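# Press the magnet-marked post's gauge pin fully in

## Task

On the checking fixture, find the one post that has a yellow magnet on it. Press that post's gauge pin fully home and keep it there for one second; after that the spring may push it back out. The pins of the other three posts must not be disturbed, and the magnet must stay in place.

## Robot and tools

Robot: two UR20-type arms, left_arm and right_arm, each fitted with a Robotiq 2F-85 two-finger gripper and a wrist camera (cam_left_wrist and cam_right_wrist, both 896x504). The scene frame has its origin at table-top height, midway between the nominal bases. +z points up, +x points out over the table, and left_arm sits on the +y side. Calibrated bases: left_arm is at (+0.060, +0.928, 0) and right_arm at (-0.064, -0.817, 0), each yawed very slightly. Each arm reports its hand position, orientation, velocities and Hand target in its own base frame. The gripper's fingers point along its +z, open and close along its y, and a block sticks out about 10 cm toward its +x. end_effector_position is the point between the closed pads. Closed fingertips extend about 19 mm past it, fully open ones about 6 mm.

Row layout, shared by execute_actions and move: a single flat list of 18 numbers that covers both arms, even when only one moves. Order: left dx, dy, dz, rx, ry, rz, left gripper position, force_limit, speed, and then the same nine for the right arm. Pose numbers are offsets, not poses. They are measured from that arm's Hand target as it stood when the action or move began, and along the Hand target's own axes. Scale: 1.0 = 0.6 m for dx, dy, dz and 180 degrees for rx, ry, rz, which together form one rotation vector. An all-zero pose re-requests the current Hand target. Repeating the same offset in a later call moves the arm again. Gripper numbers run -1 to 1. Position +1 is open (85 mm), about -0.8 is where the pads meet, and -1 closes until something blocks. force_limit and speed (about 20, 85 and 150 mm/s at -1, 0 and +1) set grip strength. To leave a gripper unchanged, resend its last three numbers, because 0 counts as a command.

execute_actions(actions, cameras): a list of actions. Each action is a table of up to 15 rows at 1/30 s per row, and the last row is held for the remaining steps, so one action lasts 0.5 s. Every row counts from the start pose of its action. An empty list only returns the state and images.

move(target, speed, blend, stop_force, zero, blocking, cameras): straight-line paths toward an offset row, or toward a list of up to 15 rows that all count from the same Hand targets. speed is in m/s from 0.002 to 4.2, default 0.25, and turning is capped at twice that in rad/s. blend is a corner radius in m. stop_force is 6 to 120 N, one value for both arms; an arm's path ends when the push against its motion exceeds that, after which it backs off slightly. zero (default true) rezeroes moving arms first. blocking=false returns after about 0.5 s and cannot be combined with stop_force. Paths last at most 10 s. The result adds a move: line with the ending (done, off_target, moving, held, fault) and any limits (paced = the pose was clipped, held = steps were withheld). done means within 3 mm and 2 degrees of target, but it says nothing about contact. Paths do not avoid obstacles. Keep paths away from an arm's own base.

wait(seconds 0 to 10) lets time run while commands are held. stop brakes a running move. zoom_image(camera, region [x0,y0,x1,y1] in pixels, at most 504 on each side) enlarges part of the latest image. zero_wrist_force(arm) tares the wrist sensor. read_manual only returns licences. finished_scene(scene) ends the scene, and it cannot be undone. After ending scene 1, make no further calls in that reply.

Results: joint positions, velocities and torques. Joint velocities read within noise when still. Hand target = last commanded pose after clipping; the gripper often settles a bit short, so send the missing distance as an offset. Tool commands, position_measured in counts (3 open, 78 ≈ 60 mm, 130 ≈ 40 mm, 180 ≈ 20 mm, 230 pads touching). object_status: 0 moving, 1 blocked while opening, 2 blocked while closing (holding), 3 reached position. Wrist force and torque are in the end effector's axes and read as the surface pushing back on the arm. A third line gives the peak since the last reading. Noise is about 0.28 N. Calls with actions also list end_effector_position at some steps. Commanded orientation is clipped to within 32 degrees of the measured one, and motion lags commands by about 0.2 s.

Safety: an outside force of about 150 N (±25) on any part, or a joint torque at its limit (wrist joints 98.4 N m), stops the arm for 10 s. Arms are stiff, so a target only slightly past a firm contact can trip this. Press pins slowly with a small stop_force, and set the target just past contact. To release a press, command back past the gripper's current position. Do not let the arms hit or squeeze each other, and do not hit the fixture or table hard. Nothing may fall off the table. Hot motors (MOTOR HOT at 70 °C, lockout at 85 °C) come from long pushes or stretched holds.

Each tool is called after ">>>" as name(argument=value, ...) on one line, values as JSON.

## Session

>>> execute_actions(actions=[])

Scene clock: 0.00 s.
left_arm: end_effector_position=(+0.6452, +0.5338, +0.3687) position_measured=3 object_status=3 end_effector_quat_wxyz=(+0.054, +0.895, -0.431, +0.101) | right_arm: end_effector_position=(+1.0094, -0.4085, +0.1239) position_measured=3 object_status=3 end_effector_quat_wxyz=(+0.497, -0.362, -0.574, -0.541)
Joint positions: left_arm=[0.541 -1.507 2.094 -2.179 -1.799 -1.706] | right_arm=[2.693 -2.576 -1.22 -2.623 2.507 -0.374]
Joint velocities: within noise
Joint torques (N m): no reading
Motor temperatures (°C): left_arm=[24 36 26 39 35 34] | right_arm=[29 36 36 38 34 39]
Wrist force (N): no reading
Wrist torque (N m): no reading
Wrist force, peak (N): no reading
Hand target: left_arm +0.6452, +0.5338, +0.3687; +0.054, +0.895, -0.431, +0.101 | right_arm +1.0094, -0.4085, +0.1239; +0.497, -0.362, -0.574, -0.541
Tool commands: left_gripper/position=+1.0 left_gripper/force_limit=+1.0 left_gripper/speed=+1.0 right_gripper/position=+1.0 right_gripper/force_limit=+1.0 right_gripper/speed=+1.0

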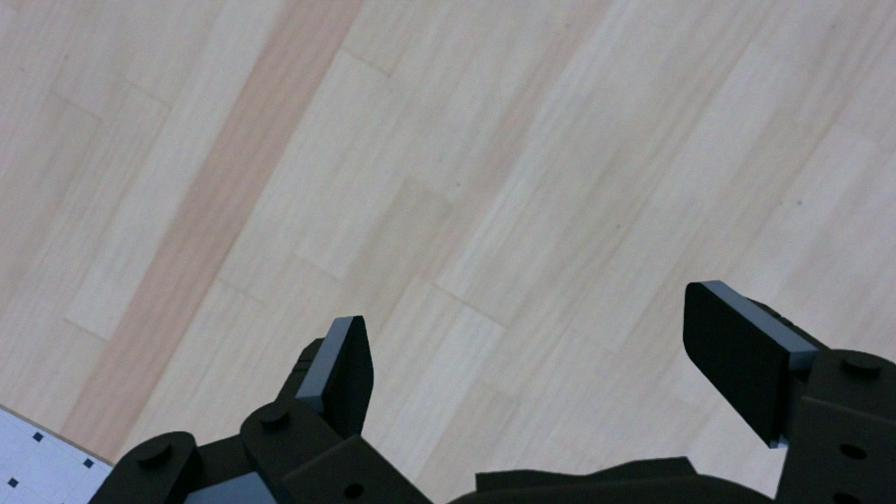

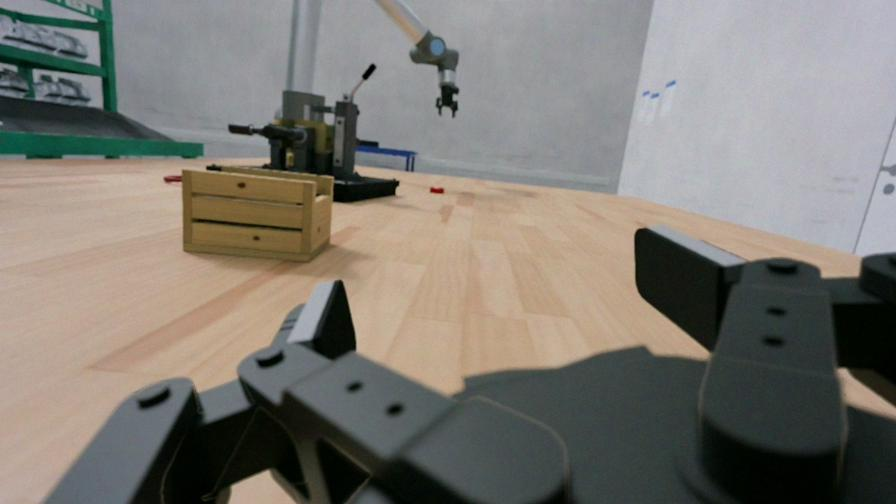

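>>> zoom_image(camera="cam_right_wrist", region=[150, 50, 470, 270])

>>> zoom_image(camera="cam_left_wrist", region=[0, 380, 220, 504])

Scaled by 1.575 from the camera's 896x504 image, which has a finer 1280x720 frame.

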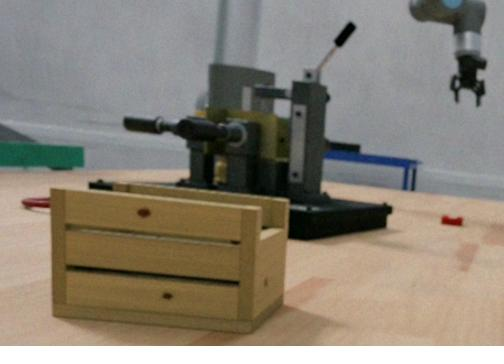

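Scaled by 2.291 from the camera's 896x504 image, which has a finer 1280x720 frame.

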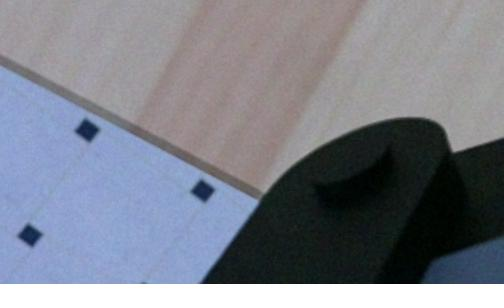

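>>> move(target=[0.813,0.97,-0.452,-0.088,0.126,0.1965,1,1,1,0,0,0,0,0,0,1,1,1], speed=0.5)

Scene clock: 3.83 s.
left_arm: end_effector_position=(+0.4506, -0.1500, +0.7489) position_measured=3 object_status=3 end_effector_quat_wxyz=(+0.223, +0.671, -0.671, +0.224) | right_arm: end_effector_position=(+1.0094, -0.4085, +0.1239) position_measured=3 object_status=3 end_effector_quat_wxyz=(+0.497, -0.362, -0.574, -0.541)
Joint positions: left_arm=[-0.345 -2.157 2.123 -1.787 -2.17 -1.994] | right_arm=[2.693 -2.576 -1.22 -2.623 2.507 -0.374]
Joint velocities: within noise
Joint torques (N m): left_arm=[-6.2 -2.35 -107.63 -15.33 3.44 -5.25] | right_arm=[0.2 245.66 73.37 -4.06 0.03 -0.66]
Motor temperatures (°C): left_arm=[24 36 26 39 35 34] | right_arm=[29 36 36 38 34 39]
Wrist force (N): left_arm=[0.2 -0.3 0.5] | right_arm=[0.3 0.3 0.2]
Wrist torque (N m): left_arm=[0.05 0.17 -0.02] | right_arm=[0.05 -0.05 0.00]
Wrist force, peak (N): left_arm=[4.6 0.6 1.1] | right_arm=[0.4 0.5 -0.1]
Hand target: left_arm +0.4506, -0.1501, +0.7489; +0.223, +0.671, -0.671, +0.224 | right_arm +1.0094, -0.4085, +0.1239; +0.497, -0.362, -0.574, -0.541
Off the commanded pose: left_arm 0.000 m, 0 deg | right_arm 0.000 m, 0 deg.
move: done
camera_calibration:
cam_left_wrist: T_world_to_cam=[[-0.991714, 0.104181, -0.0751618, 0.535654], [0.12258, 0.942457, -0.311044, 0.342344], [0.0384319, -0.31768, -0.947419, 0.770619], [0, 0, 0, 1]] pos_world=[0.459635, -0.133639, 0.876844]

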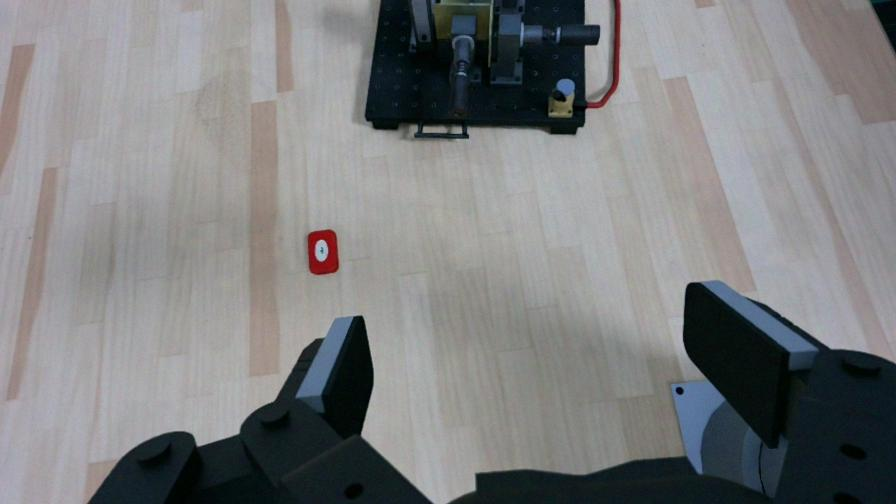

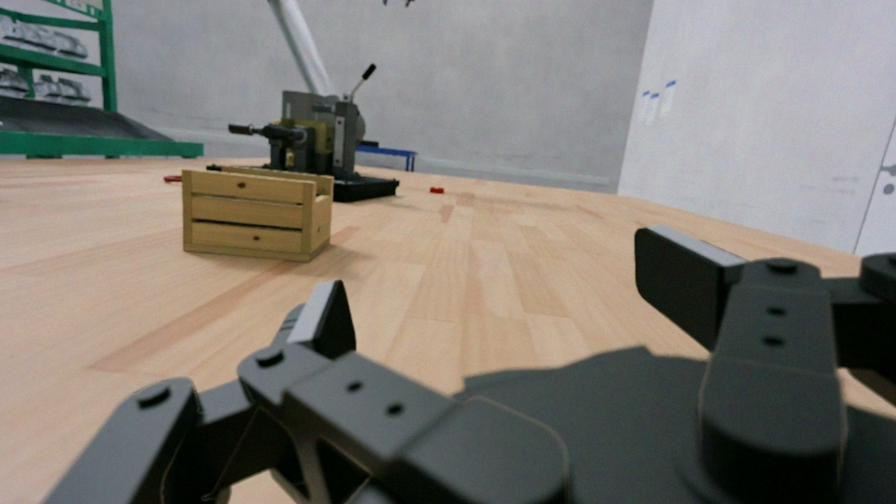

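>>> move(target=[0.65,0.067,0.383,0,0,0,1,1,1,0,0,0,0,0,0,1,1,1], speed=0.5, cameras=["cam_left_wrist"])

>>> zoom_image(camera="cam_left_wrist", region=[300, 50, 700, 350])

Scene clock: 5.73 s.
left_arm: end_effector_position=(+0.4108, -0.5999, +0.7989) position_measured=3 object_status=3 end_effector_quat_wxyz=(+0.223, +0.671, -0.671, +0.224) | right_arm: end_effector_position=(+1.0094, -0.4085, +0.1239) position_measured=3 object_status=3 end_effector_quat_wxyz=(+0.497, -0.362, -0.574, -0.541)
Joint positions: left_arm=[-1.129 -1.955 2.033 -2.245 -1.829 -2.781] | right_arm=[2.693 -2.576 -1.22 -2.623 2.507 -0.374]
Joint velocities: within noise
Joint torques (N m): left_arm=[-11.97 17.17 -137.25 -14.14 4.83 -4.92] | right_arm=[-2.48 246.86 72.08 -3.74 -0.28 -1.21]
Motor temperatures (°C): left_arm=[24 36 26 39 35 34] | right_arm=[29 36 36 38 34 39]
Wrist force (N): left_arm=[0.5 -0.2 -0.1] | right_arm=[0.0 0.2 0.0]
Wrist torque (N m): left_arm=[0.02 0.14 -0.06] | right_arm=[0.03 0.00 0.00]
Wrist force, peak (N): left_arm=[4.8 0.7 2.3] | right_arm=[-0.1 0.7 -0.1]
Hand target: left_arm +0.4108, -0.6001, +0.7989; +0.223, +0.671, -0.671, +0.224 | right_arm +1.0094, -0.4085, +0.1239; +0.497, -0.362, -0.574, -0.541
Off the commanded pose: left_arm 0.000 m, 0 deg | right_arm 0.000 m, 0 deg.
move: done
camera_calibration:
cam_left_wrist: T_world_to_cam=[[-0.991718, 0.104211, -0.0750674, 0.546727], [0.122579, 0.942454, -0.311056, 0.78667], [0.0383321, -0.317681, -0.947422, 0.676578], [0, 0, 0, 1]] pos_world=[0.419835, -0.583439, 0.926744]
Images, in order (width x height): cam_left_wrist 896x504.

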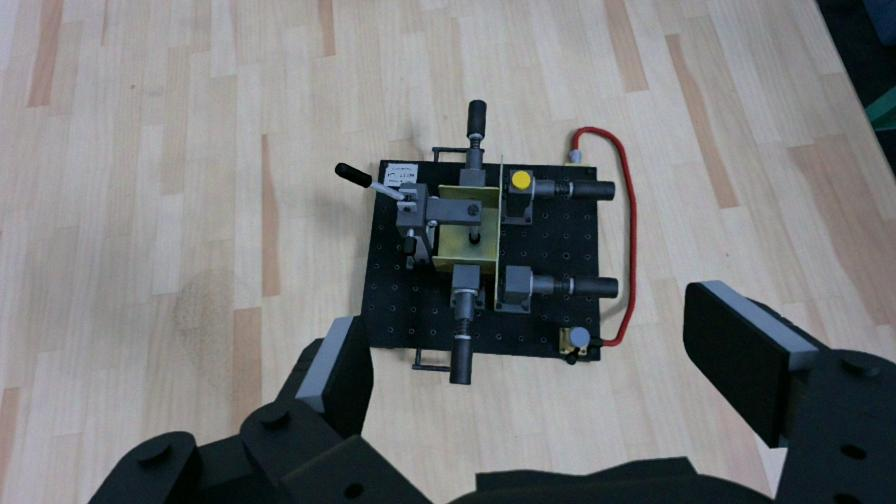

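Scaled by 1.260 from the camera's 896x504 image, which has a finer 1280x720 frame.

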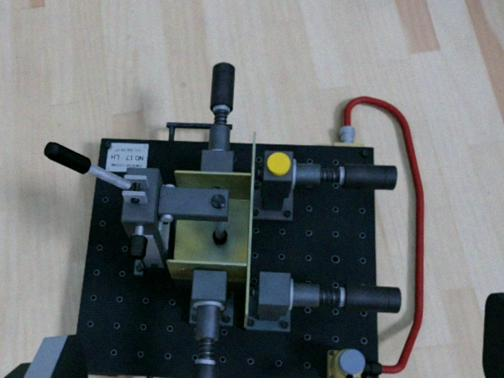

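>>> move(target=[-0.033,0.585,0.911,-0.1603,-0.1603,0.481,-1,-0.5,0,0,0,0,0,0,0,1,1,1], speed=0.4, cameras=["cam_left_wrist"])

>>> zoom_image(camera="cam_left_wrist", region=[300, 0, 700, 350])

Scene clock: 9.90 s.
left_arm: end_effector_position=(+0.0607, -0.9123, +0.3494) position_measured=232 object_status=3 end_effector_quat_wxyz=(+0.000, -0.001, +1.000, +0.000) | right_arm: end_effector_position=(+1.0094, -0.4085, +0.1239) position_measured=3 object_status=3 end_effector_quat_wxyz=(+0.497, -0.362, -0.574, -0.541)
Joint positions: left_arm=[-1.726 -1.425 2.011 -2.157 -1.57 -1.728] | right_arm=[2.693 -2.576 -1.22 -2.623 2.507 -0.374]
Joint velocities: within noise
Joint torques (N m): left_arm=[-16.63 -101.64 -113.96 -6.28 6.11 3.65] | right_arm=[2.56 244.12 73.41 -3.06 -0.01 -0.41]
Motor temperatures (°C): left_arm=[24 36 26 39 35 34] | right_arm=[29 36 36 38 34 39]
Wrist force (N): left_arm=[0.6 -0.3 -0.3] | right_arm=[0.1 0.1 0.2]
Wrist torque (N m): left_arm=[-0.11 -0.23 0.05] | right_arm=[0.02 -0.01 0.00]
Wrist force, peak (N): left_arm=[3.0 -1.5 2.3] | right_arm=[0.3 0.8 0.2]
Hand target: left_arm +0.0606, -0.9124, +0.3493; +0.000, -0.001, +1.000, +0.000 | right_arm +1.0094, -0.4085, +0.1239; +0.497, -0.362, -0.574, -0.541
Off the commanded pose: left_arm 0.000 m, 0 deg | right_arm 0.000 m, 0 deg.
move: done
camera_calibration:
cam_left_wrist: T_world_to_cam=[[0.126881, 0.99191, 0.00389466, 0.912762], [0.940637, -0.121567, 0.316898, -0.255474], [0.314808, -0.036545, -0.948452, 0.404948], [0, 0, 0, 1]] pos_world=[-0.00298491, -0.921636, 0.461478]
Images, in order (width x height): cam_left_wrist 896x504.

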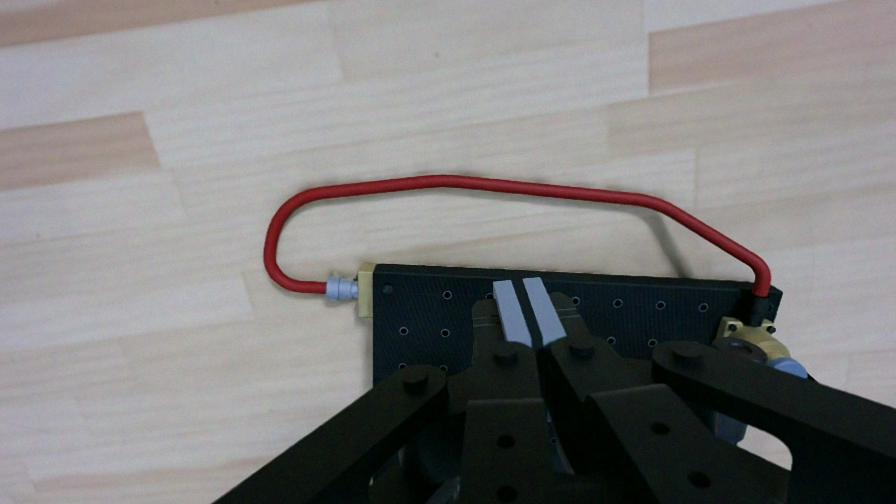

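Scaled by 1.260 from the camera's 896x504 image, which has a finer 1280x720 frame.

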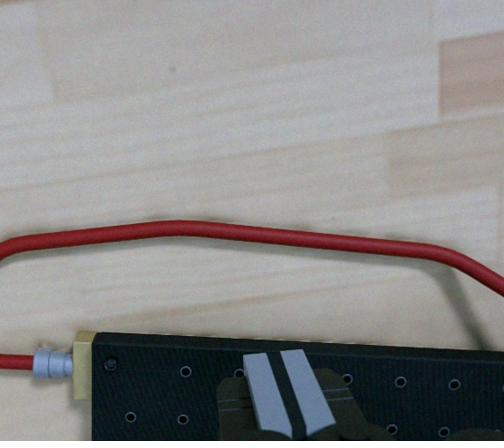

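>>> move(target=[-0.022,0.025,0.083,0,0,-0.941,-1,-0.5,0,0,0,0,0,0,0,1,1,1], speed=0.5, cameras=["cam_left_wrist"])

>>> zoom_image(camera="cam_left_wrist", region=[250, 50, 650, 400])

Scene clock: 14.53 s.
left_arm: end_effector_position=(+0.0739, -0.8974, +0.2995) position_measured=232 object_status=3 end_effector_quat_wxyz=(+0.000, +0.996, -0.092, +0.000) | right_arm: end_effector_position=(+1.0094, -0.4085, +0.1239) position_measured=3 object_status=3 end_effector_quat_wxyz=(+0.497, -0.362, -0.574, -0.541)
Joint positions: left_arm=[-1.714 -1.402 2.067 -2.236 -1.57 -4.672] | right_arm=[2.693 -2.576 -1.22 -2.623 2.507 -0.374]
Joint velocities: within noise
Joint torques (N m): left_arm=[-15.31 -96.09 -64.87 -13.13 5.41 -3.59] | right_arm=[2.02 245.07 71.59 -3.63 0.67 -0.91]
Motor temperatures (°C): left_arm=[24 36 26 39 35 34] | right_arm=[29 36 36 37 34 39]
Wrist force (N): left_arm=[0.5 -0.2 -0.6] | right_arm=[0.1 0.5 0.3]
Wrist torque (N m): left_arm=[-0.09 -0.19 0.05] | right_arm=[0.08 -0.01 0.00]
Wrist force, peak (N): left_arm=[0.7 0.1 -0.8] | right_arm=[0.3 0.8 -0.1]
Hand target: left_arm +0.0738, -0.8974, +0.2995; +0.000, +0.996, -0.092, +0.000 | right_arm +1.0094, -0.4085, +0.1239; +0.497, -0.362, -0.574, -0.541
Off the commanded pose: left_arm 0.000 m, 0 deg | right_arm 0.000 m, 0 deg.
move: done
camera_calibration:
cam_left_wrist: T_world_to_cam=[[-0.308125, -0.951339, 0.00357792, -0.815196], [-0.902425, 0.293469, 0.315445, 0.258754], [-0.301145, 0.0939676, -0.948937, 0.51677], [0, 0, 0, 1]] pos_world=[0.137946, -0.900024, 0.411676]
Images, in order (width x height): cam_left_wrist 896x504.

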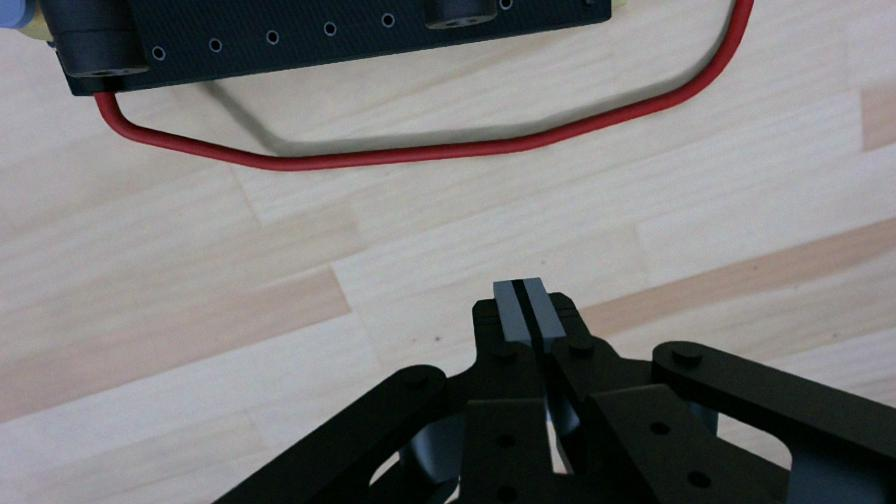

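Scaled by 1.260 from the camera's 896x504 image, which has a finer 1280x720 frame.

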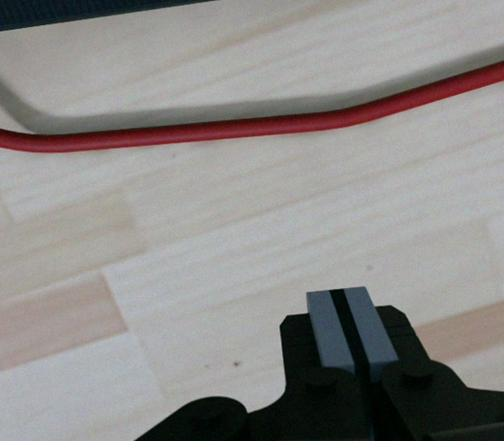

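>>> move(target=[[0,0.0067,0.207,0,0,0,-1,-0.5,0,0,0,0,0,0,0,1,1,1],[0.09,0.0067,0.207,0,0,0,-1,-0.5,0,0,0,0,0,0,0,1,1,1]], speed=0.2, cameras=["cam_left_wrist"])

>>> move(target=[0.12,0,0,0,0,0,-1,-0.5,0,0,0,0,0,0,0,1,1,1], speed=0.02, stop_force=8, cameras=["cam_left_wrist"])

Scene clock: 16.80 s.
left_arm: end_effector_position=(+0.1262, -0.9112, +0.1753) position_measured=232 object_status=3 end_effector_quat_wxyz=(+0.000, +0.996, -0.092, +0.000) end_effector_velocity=(+0.004, -0.002, +0.002) end_effector_angular_velocity=(-0.003, +0.001, +0.002) | right_arm: end_effector_position=(+1.0094, -0.4085, +0.1239) position_measured=3 object_status=3 end_effector_quat_wxyz=(+0.497, -0.362, -0.574, -0.541)
Joint positions: left_arm=[-1.654 -1.268 2.117 -2.42 -1.57 -4.612] | right_arm=[2.693 -2.576 -1.22 -2.623 2.507 -0.374]
Joint velocities: left_arm=[0.005 0 -0.003 0 -0.001 0.002] | right_arm=[within noise]
Joint torques (N m): left_arm=[14.91 -111.83 -100.73 -6.74 -5.11 2.78] | right_arm=[2.74 244.99 71.06 -3.77 0.2 -0.62]
Motor temperatures (°C): left_arm=[24 36 26 39 35 34] | right_arm=[29 36 36 37 34 39]
Wrist force (N): left_arm=[0.1 -0.1 -0.1] | right_arm=[0.0 0.3 -0.2]
Wrist torque (N m): left_arm=[-0.12 -0.09 0.02] | right_arm=[0.05 0.00 0.00]
Wrist force, peak (N): left_arm=[0.3 0.2 -3.6] | right_arm=[0.5 0.6 0.1]
Hand target: left_arm +0.1263, -0.9112, +0.1753; +0.000, +0.996, -0.092, +0.000 | right_arm +1.0094, -0.4085, +0.1239; +0.497, -0.362, -0.574, -0.541
Off the commanded pose: left_arm 0.000 m, 0 deg | right_arm 0.000 m, 0 deg.
move: done
camera_calibration:
cam_left_wrist: T_world_to_cam=[[-0.307907, -0.95141, 0.00356638, -0.811869], [-0.902529, 0.293269, 0.315332, 0.349018], [-0.301056, 0.0938742, -0.948975, 0.415962], [0, 0, 0, 1]] pos_world=[0.190247, -0.913824, 0.287576]
Images, in order (width x height): cam_left_wrist 896x504.

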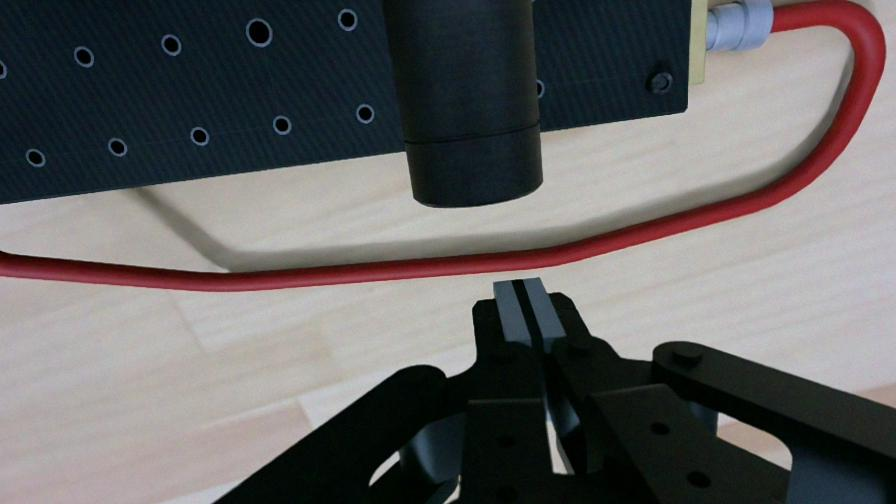

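Scene clock: 19.40 s.
left_arm: end_effector_position=(+0.1525, -0.9161, +0.1753) position_measured=232 object_status=3 end_effector_quat_wxyz=(+0.000, +0.996, -0.092, +0.000) | right_arm: end_effector_position=(+1.0094, -0.4085, +0.1239) position_measured=3 object_status=3 end_effector_quat_wxyz=(+0.497, -0.362, -0.574, -0.541)
Joint positions: left_arm=[-1.624 -1.26 2.105 -2.416 -1.57 -4.582] | right_arm=[2.693 -2.576 -1.22 -2.623 2.507 -0.374]
Joint velocities: within noise
Joint torques (N m): left_arm=[-16.02 -163.29 -55.71 -12.07 7.05 -4.36] | right_arm=[1.25 239.56 70.92 -3.78 -0.6 -0.67]
Motor temperatures (°C): left_arm=[24 36 26 39 35 34] | right_arm=[29 36 36 37 34 39]
Wrist force (N): left_arm=[-5.5 1.4 -0.5] | right_arm=[0.2 0.3 0.3]
Wrist torque (N m): left_arm=[-0.15 -0.06 0.04] | right_arm=[0.04 -0.03 0.00]
Wrist force, peak (N): left_arm=[-8.3 -1.0 -1.3] | right_arm=[0.3 0.6 0.6]
Hand target: left_arm +0.1525, -0.9161, +0.1753; +0.000, +0.996, -0.092, +0.000 (not the last commanded pose) | right_arm +1.0094, -0.4085, +0.1239; +0.497, -0.362, -0.574, -0.541
Off the commanded pose: left_arm 0.045 m, 0 deg | right_arm 0.000 m, 0 deg.
move: contact (left_arm)
camera_calibration:
cam_left_wrist: T_world_to_cam=[[-0.307927, -0.951403, 0.0035057, -0.808405], [-0.902493, 0.293259, 0.315445, 0.374142], [-0.301144, 0.0939703, -0.948937, 0.424436], [0, 0, 0, 1]] pos_world=[0.216547, -0.918725, 0.287576]
Images, in order (width x height): cam_left_wrist 896x504.

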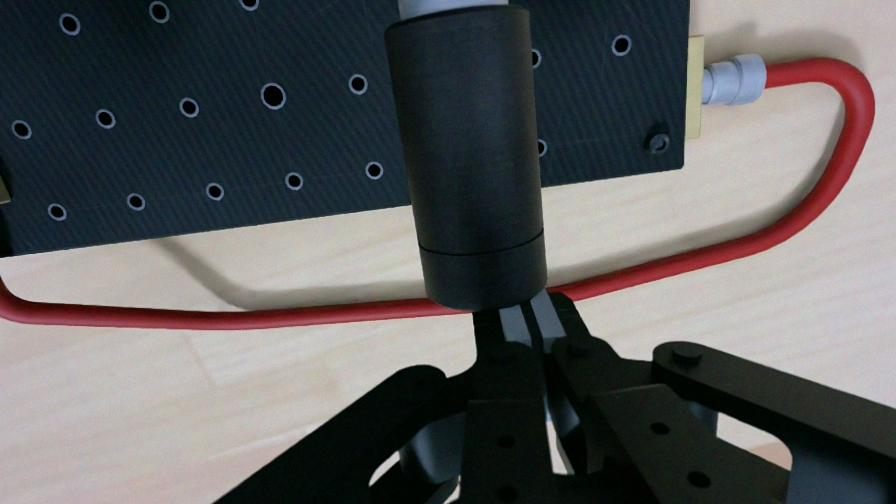

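>>> move(target=[[-0.012,0,0,0,0,0,-1,-0.5,0,0,0,0,0,0,0,1,1,1],[-0.012,-0.015,0,0,0,0,-1,-0.5,0,0,0,0,0,0,0,1,1,1]], speed=0.03, cameras=[])

>>> move(target=[0.11,0,0,0,0,0,-1,-0.5,0,0,0,0,0,0,0,1,1,1], speed=0.02, stop_force=35, cameras=["cam_left_wrist"])

>>> zoom_image(camera="cam_left_wrist", region=[300, 0, 700, 350])

Scene clock: 20.57 s.
left_arm: end_effector_position=(+0.1470, -0.9061, +0.1753) position_measured=232 object_status=3 end_effector_quat_wxyz=(+0.000, +0.996, -0.092, +0.000) | right_arm: end_effector_position=(+1.0094, -0.4085, +0.1239) position_measured=3 object_status=3 end_effector_quat_wxyz=(+0.497, -0.362, -0.574, -0.541)
Joint positions: left_arm=[-1.631 -1.27 2.12 -2.421 -1.57 -4.589] | right_arm=[2.693 -2.576 -1.22 -2.623 2.507 -0.374]
Joint velocities: within noise
Joint torques (N m): left_arm=[14.14 -160.91 -51.54 -12.68 -2.01 3.08] | right_arm=[-0.52 244.07 72.55 -3.73 -0.06 -0.22]
Motor temperatures (°C): left_arm=[24 36 26 39 35 34] | right_arm=[29 36 36 37 34 39]
Wrist force (N): left_arm=[0.0 0.1 0.0] | right_arm=[0.1 0.2 -0.1]
Wrist torque (N m): left_arm=[-0.09 -0.09 0.05] | right_arm=[0.03 -0.01 0.00]
Wrist force, peak (N): left_arm=[-6.0 1.7 -0.1] | right_arm=[0.5 0.7 0.1]
Hand target: left_arm +0.1471, -0.9059, +0.1753; +0.000, +0.996, -0.092, +0.000 | right_arm +1.0094, -0.4085, +0.1239; +0.497, -0.362, -0.574, -0.541
Off the commanded pose: left_arm 0.000 m, 0 deg | right_arm 0.000 m, 0 deg.
move: done
No camera images: "cameras" was empty.

Scene clock: 23.27 s.
left_arm: end_effector_position=(+0.1739, -0.9109, +0.1753) position_measured=232 object_status=3 end_effector_quat_wxyz=(+0.000, +0.996, -0.092, +0.000) | right_arm: end_effector_position=(+1.0094, -0.4085, +0.1239) position_measured=3 object_status=3 end_effector_quat_wxyz=(+0.497, -0.362, -0.574, -0.541)
Joint positions: left_arm=[-1.601 -1.261 2.107 -2.416 -1.57 -4.559] | right_arm=[2.693 -2.576 -1.22 -2.623 2.507 -0.374]
Joint velocities: within noise
Joint torques (N m): left_arm=[9.55 -174.44 -59.63 -11.3 12.59 -4.01] | right_arm=[2.83 236.83 70.84 -4.16 0.13 -0.54]
Motor temperatures (°C): left_arm=[24 36 26 39 35 34] | right_arm=[29 36 36 37 34 39]
Wrist force (N): left_arm=[-34.8 5.2 6.2] | right_arm=[0.1 0.2 0.3]
Wrist torque (N m): left_arm=[-0.22 -0.16 -0.05] | right_arm=[0.03 -0.02 0.00]
Wrist force, peak (N): left_arm=[-92.8 -11.3 -16.1] | right_arm=[0.2 0.5 0.7]
Hand target: left_arm +0.1739, -0.9109, +0.1754; +0.000, +0.996, -0.092, +0.000 (not the last commanded pose) | right_arm +1.0094, -0.4085, +0.1239; +0.497, -0.362, -0.574, -0.541
Off the commanded pose: left_arm 0.039 m, 0 deg | right_arm 0.000 m, 0 deg.
move: contact (left_arm)
camera_calibration:
cam_left_wrist: T_world_to_cam=[[-0.307897, -0.951413, 0.00359559, -0.796879], [-0.902502, 0.293261, 0.315418, 0.392032], [-0.301147, 0.0938712, -0.948946, 0.430335], [0, 0, 0, 1]] pos_world=[0.238047, -0.913524, 0.287576]
Images, in order (width x height): cam_left_wrist 896x504.

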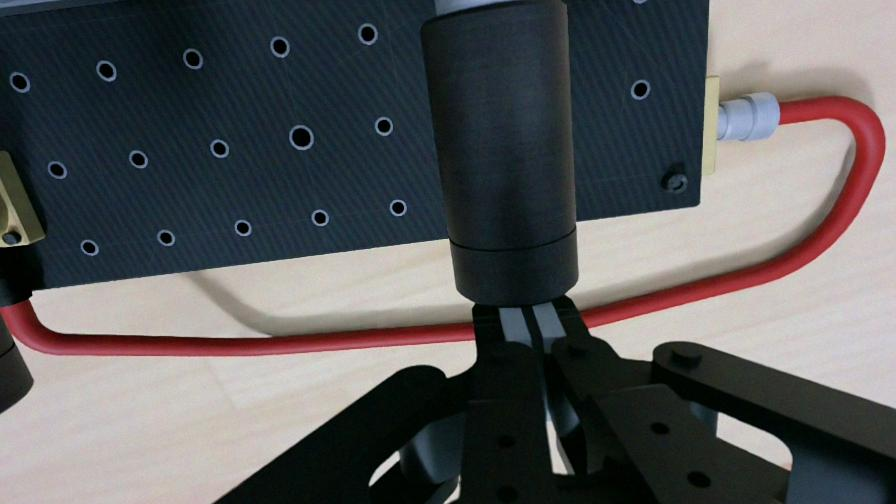

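Scaled by 1.260 from the camera's 896x504 image, which has a finer 1280x720 frame.

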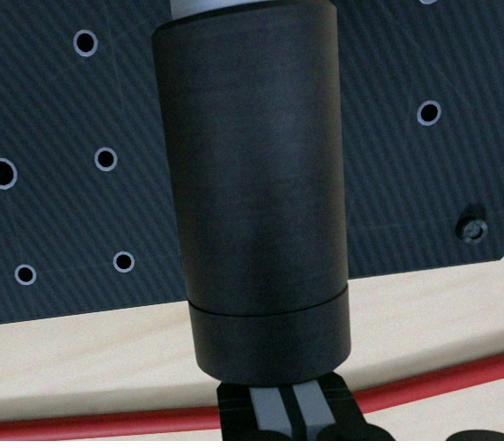

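>>> move(target=[0.01,0,0,0,0,0,-1,-0.5,0,0,0,0,0,0,0,1,1,1], speed=0.005, stop_force=20, cameras=["cam_left_wrist"])

>>> wait(seconds=1.2, cameras=["cam_left_wrist"])

>>> move(target=[-0.12,0,0,0,0,0,-1,-0.5,0,0,0,0,0,0,0,1,1,1], speed=0.05, cameras=["cam_left_wrist"])

>>> finished_scene(scene=1)

Scene clock: 24.70 s.
left_arm: end_effector_position=(+0.1741, -0.9109, +0.1753) position_measured=232 object_status=3 end_effector_quat_wxyz=(+0.000, +0.996, -0.092, +0.000) | right_arm: end_effector_position=(+1.0094, -0.4085, +0.1239) position_measured=3 object_status=3 end_effector_quat_wxyz=(+0.497, -0.362, -0.574, -0.541)
Joint positions: left_arm=[-1.601 -1.261 2.107 -2.416 -1.57 -4.558] | right_arm=[2.693 -2.576 -1.22 -2.623 2.507 -0.374]
Joint velocities: within noise
Joint torques (N m): left_arm=[30.12 -154.63 -75.99 -9.57 23.48 -4.68] | right_arm=[-2.1 242.8 72.12 -3.54 0.44 -0.14]
Motor temperatures (°C): left_arm=[24 36 26 39 35 34] | right_arm=[29 36 36 37 34 39]
Wrist force (N): left_arm=[-55.7 11.3 7.5] | right_arm=[0.3 0.3 0.1]
Wrist torque (N m): left_arm=[-0.20 -0.20 -0.09] | right_arm=[0.05 -0.05 0.00]
Wrist force, peak (N): left_arm=[-62.4 15.2 8.9] | right_arm=[0.1 0.7 0.3]
Hand target: left_arm +0.1741, -0.9109, +0.1753; +0.000, +0.996, -0.092, +0.000 (not the last commanded pose) | right_arm +1.0094, -0.4085, +0.1239; +0.497, -0.362, -0.574, -0.541
Off the commanded pose: left_arm 0.006 m, 0 deg | right_arm 0.000 m, 0 deg.
move: contact (left_arm)
camera_calibration:
cam_left_wrist: T_world_to_cam=[[-0.307848, -0.951429, 0.00354253, -0.796828], [-0.902449, 0.293176, 0.315647, 0.392057], [-0.301354, 0.0939745, -0.94887, 0.430517], [0, 0, 0, 1]] pos_world=[0.238248, -0.913525, 0.287576]
Images, in order (width x height): cam_left_wrist 896x504.

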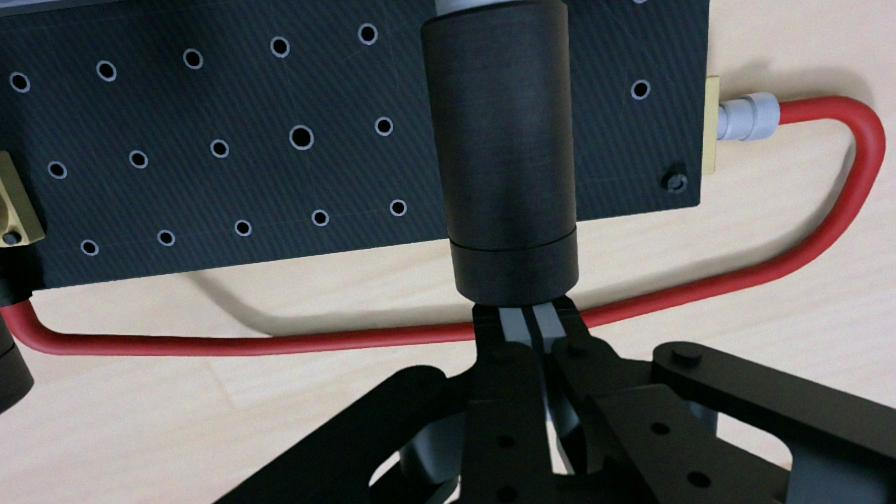

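Scene clock: 25.90 s.
left_arm: end_effector_position=(+0.1741, -0.9109, +0.1753) position_measured=232 object_status=3 end_effector_quat_wxyz=(+0.000, +0.996, -0.092, +0.000) | right_arm: end_effector_position=(+1.0094, -0.4085, +0.1239) position_measured=3 object_status=3 end_effector_quat_wxyz=(+0.497, -0.362, -0.574, -0.541)
Joint positions: left_arm=[-1.601 -1.261 2.107 -2.416 -1.57 -4.558] | right_arm=[2.693 -2.576 -1.22 -2.623 2.507 -0.374]
Joint velocities: within noise
Joint torques (N m): left_arm=[30.91 -151.9 -61.73 -13.62 23.39 -4.45] | right_arm=[2.64 242.39 70.73 -4.15 0.26 -0.08]
Motor temperatures (°C): left_arm=[24 36 26 39 35 34] | right_arm=[29 36 36 37 34 39]
Wrist force (N): left_arm=[-56.1 10.5 6.2] | right_arm=[0.2 0.4 0.4]
Wrist torque (N m): left_arm=[-0.19 -0.17 -0.10] | right_arm=[0.07 -0.04 0.00]
Wrist force, peak (N): left_arm=[-56.3 10.8 7.6] | right_arm=[0.2 0.6 0.4]
Hand target: left_arm +0.1741, -0.9109, +0.1753; +0.000, +0.996, -0.092, +0.000 (not the last commanded pose) | right_arm +1.0094, -0.4085, +0.1239; +0.497, -0.362, -0.574, -0.541
Tool commands: left_gripper/position=-1.0 left_gripper/force_limit=-0.5 left_gripper/speed=+0.0 right_gripper/position=+1.0 right_gripper/force_limit=+1.0 right_gripper/speed=+1.0
Off the commanded pose: left_arm 0.006 m, 0 deg | right_arm 0.000 m, 0 deg.
wait: 1.20 s; at rest by 0.17 s
camera_calibration:
cam_left_wrist: T_world_to_cam=[[-0.307944, -0.951398, 0.00354455, -0.796778], [-0.902457, 0.293279, 0.31553, 0.392186], [-0.301235, 0.093967, -0.948909, 0.430493], [0, 0, 0, 1]] pos_world=[0.238247, -0.913525, 0.287576]
Images, in order (width x height): cam_left_wrist 896x504.

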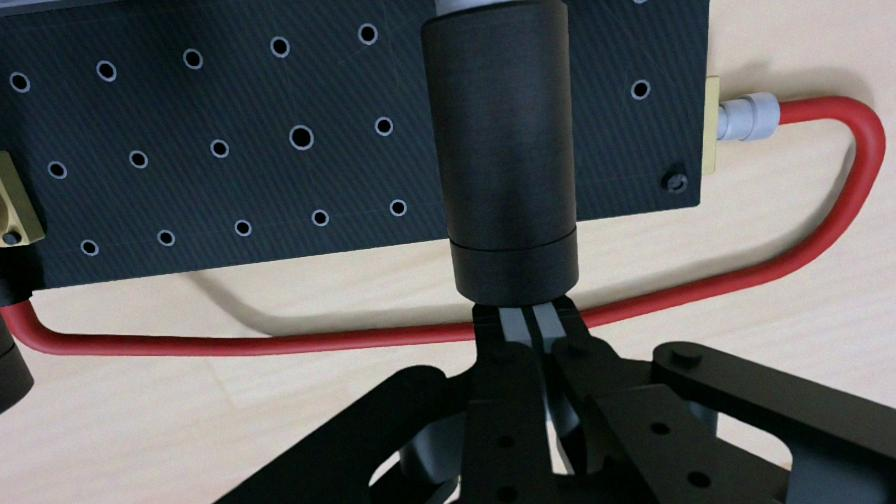

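Scene clock: 27.70 s.
left_arm: end_effector_position=(+0.1035, -0.8977, +0.1753) position_measured=232 object_status=3 end_effector_quat_wxyz=(+0.000, +0.996, -0.092, +0.000) | right_arm: end_effector_position=(+1.0094, -0.4085, +0.1239) position_measured=3 object_status=3 end_effector_quat_wxyz=(+0.497, -0.362, -0.574, -0.541)
Joint positions: left_arm=[-1.681 -1.283 2.14 -2.428 -1.57 -4.638] | right_arm=[2.693 -2.576 -1.22 -2.623 2.507 -0.374]
Joint velocities: within noise
Joint torques (N m): left_arm=[-5.7 -158.43 -49.8 -12.65 -2.74 -4.41] | right_arm=[-0.92 237.96 70.94 -3.97 -0.05 0.17]
Motor temperatures (°C): left_arm=[24 36 26 39 35 34] | right_arm=[29 36 36 37 34 39]
Wrist force (N): left_arm=[-2.3 5.0 -0.2] | right_arm=[0.2 0.5 0.1]
Wrist torque (N m): left_arm=[0.84 0.30 0.03] | right_arm=[0.09 -0.04 -0.01]
Wrist force, peak (N): left_arm=[-55.3 10.5 6.2] | right_arm=[0.0 0.7 0.1]
Hand target: left_arm +0.1034, -0.8977, +0.1753; +0.000, +0.996, -0.092, +0.000 | right_arm +1.0094, -0.4085, +0.1239; +0.497, -0.362, -0.574, -0.541
Off the commanded pose: left_arm 0.000 m, 0 deg | right_arm 0.000 m, 0 deg.
move: done
camera_calibration:
cam_left_wrist: T_world_to_cam=[[-0.307934, -0.951401, 0.0035739, -0.805973], [-0.90242, 0.293267, 0.315647, 0.324583], [-0.301355, 0.0939733, -0.94887, 0.407906], [0, 0, 0, 1]] pos_world=[0.167647, -0.900325, 0.287476]
Images, in order (width x height): cam_left_wrist 896x504.

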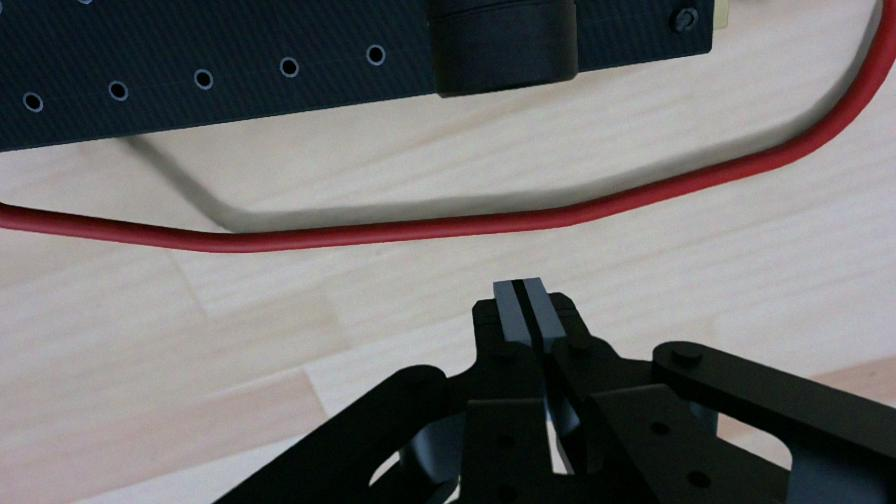

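The scene is finished: the task was done.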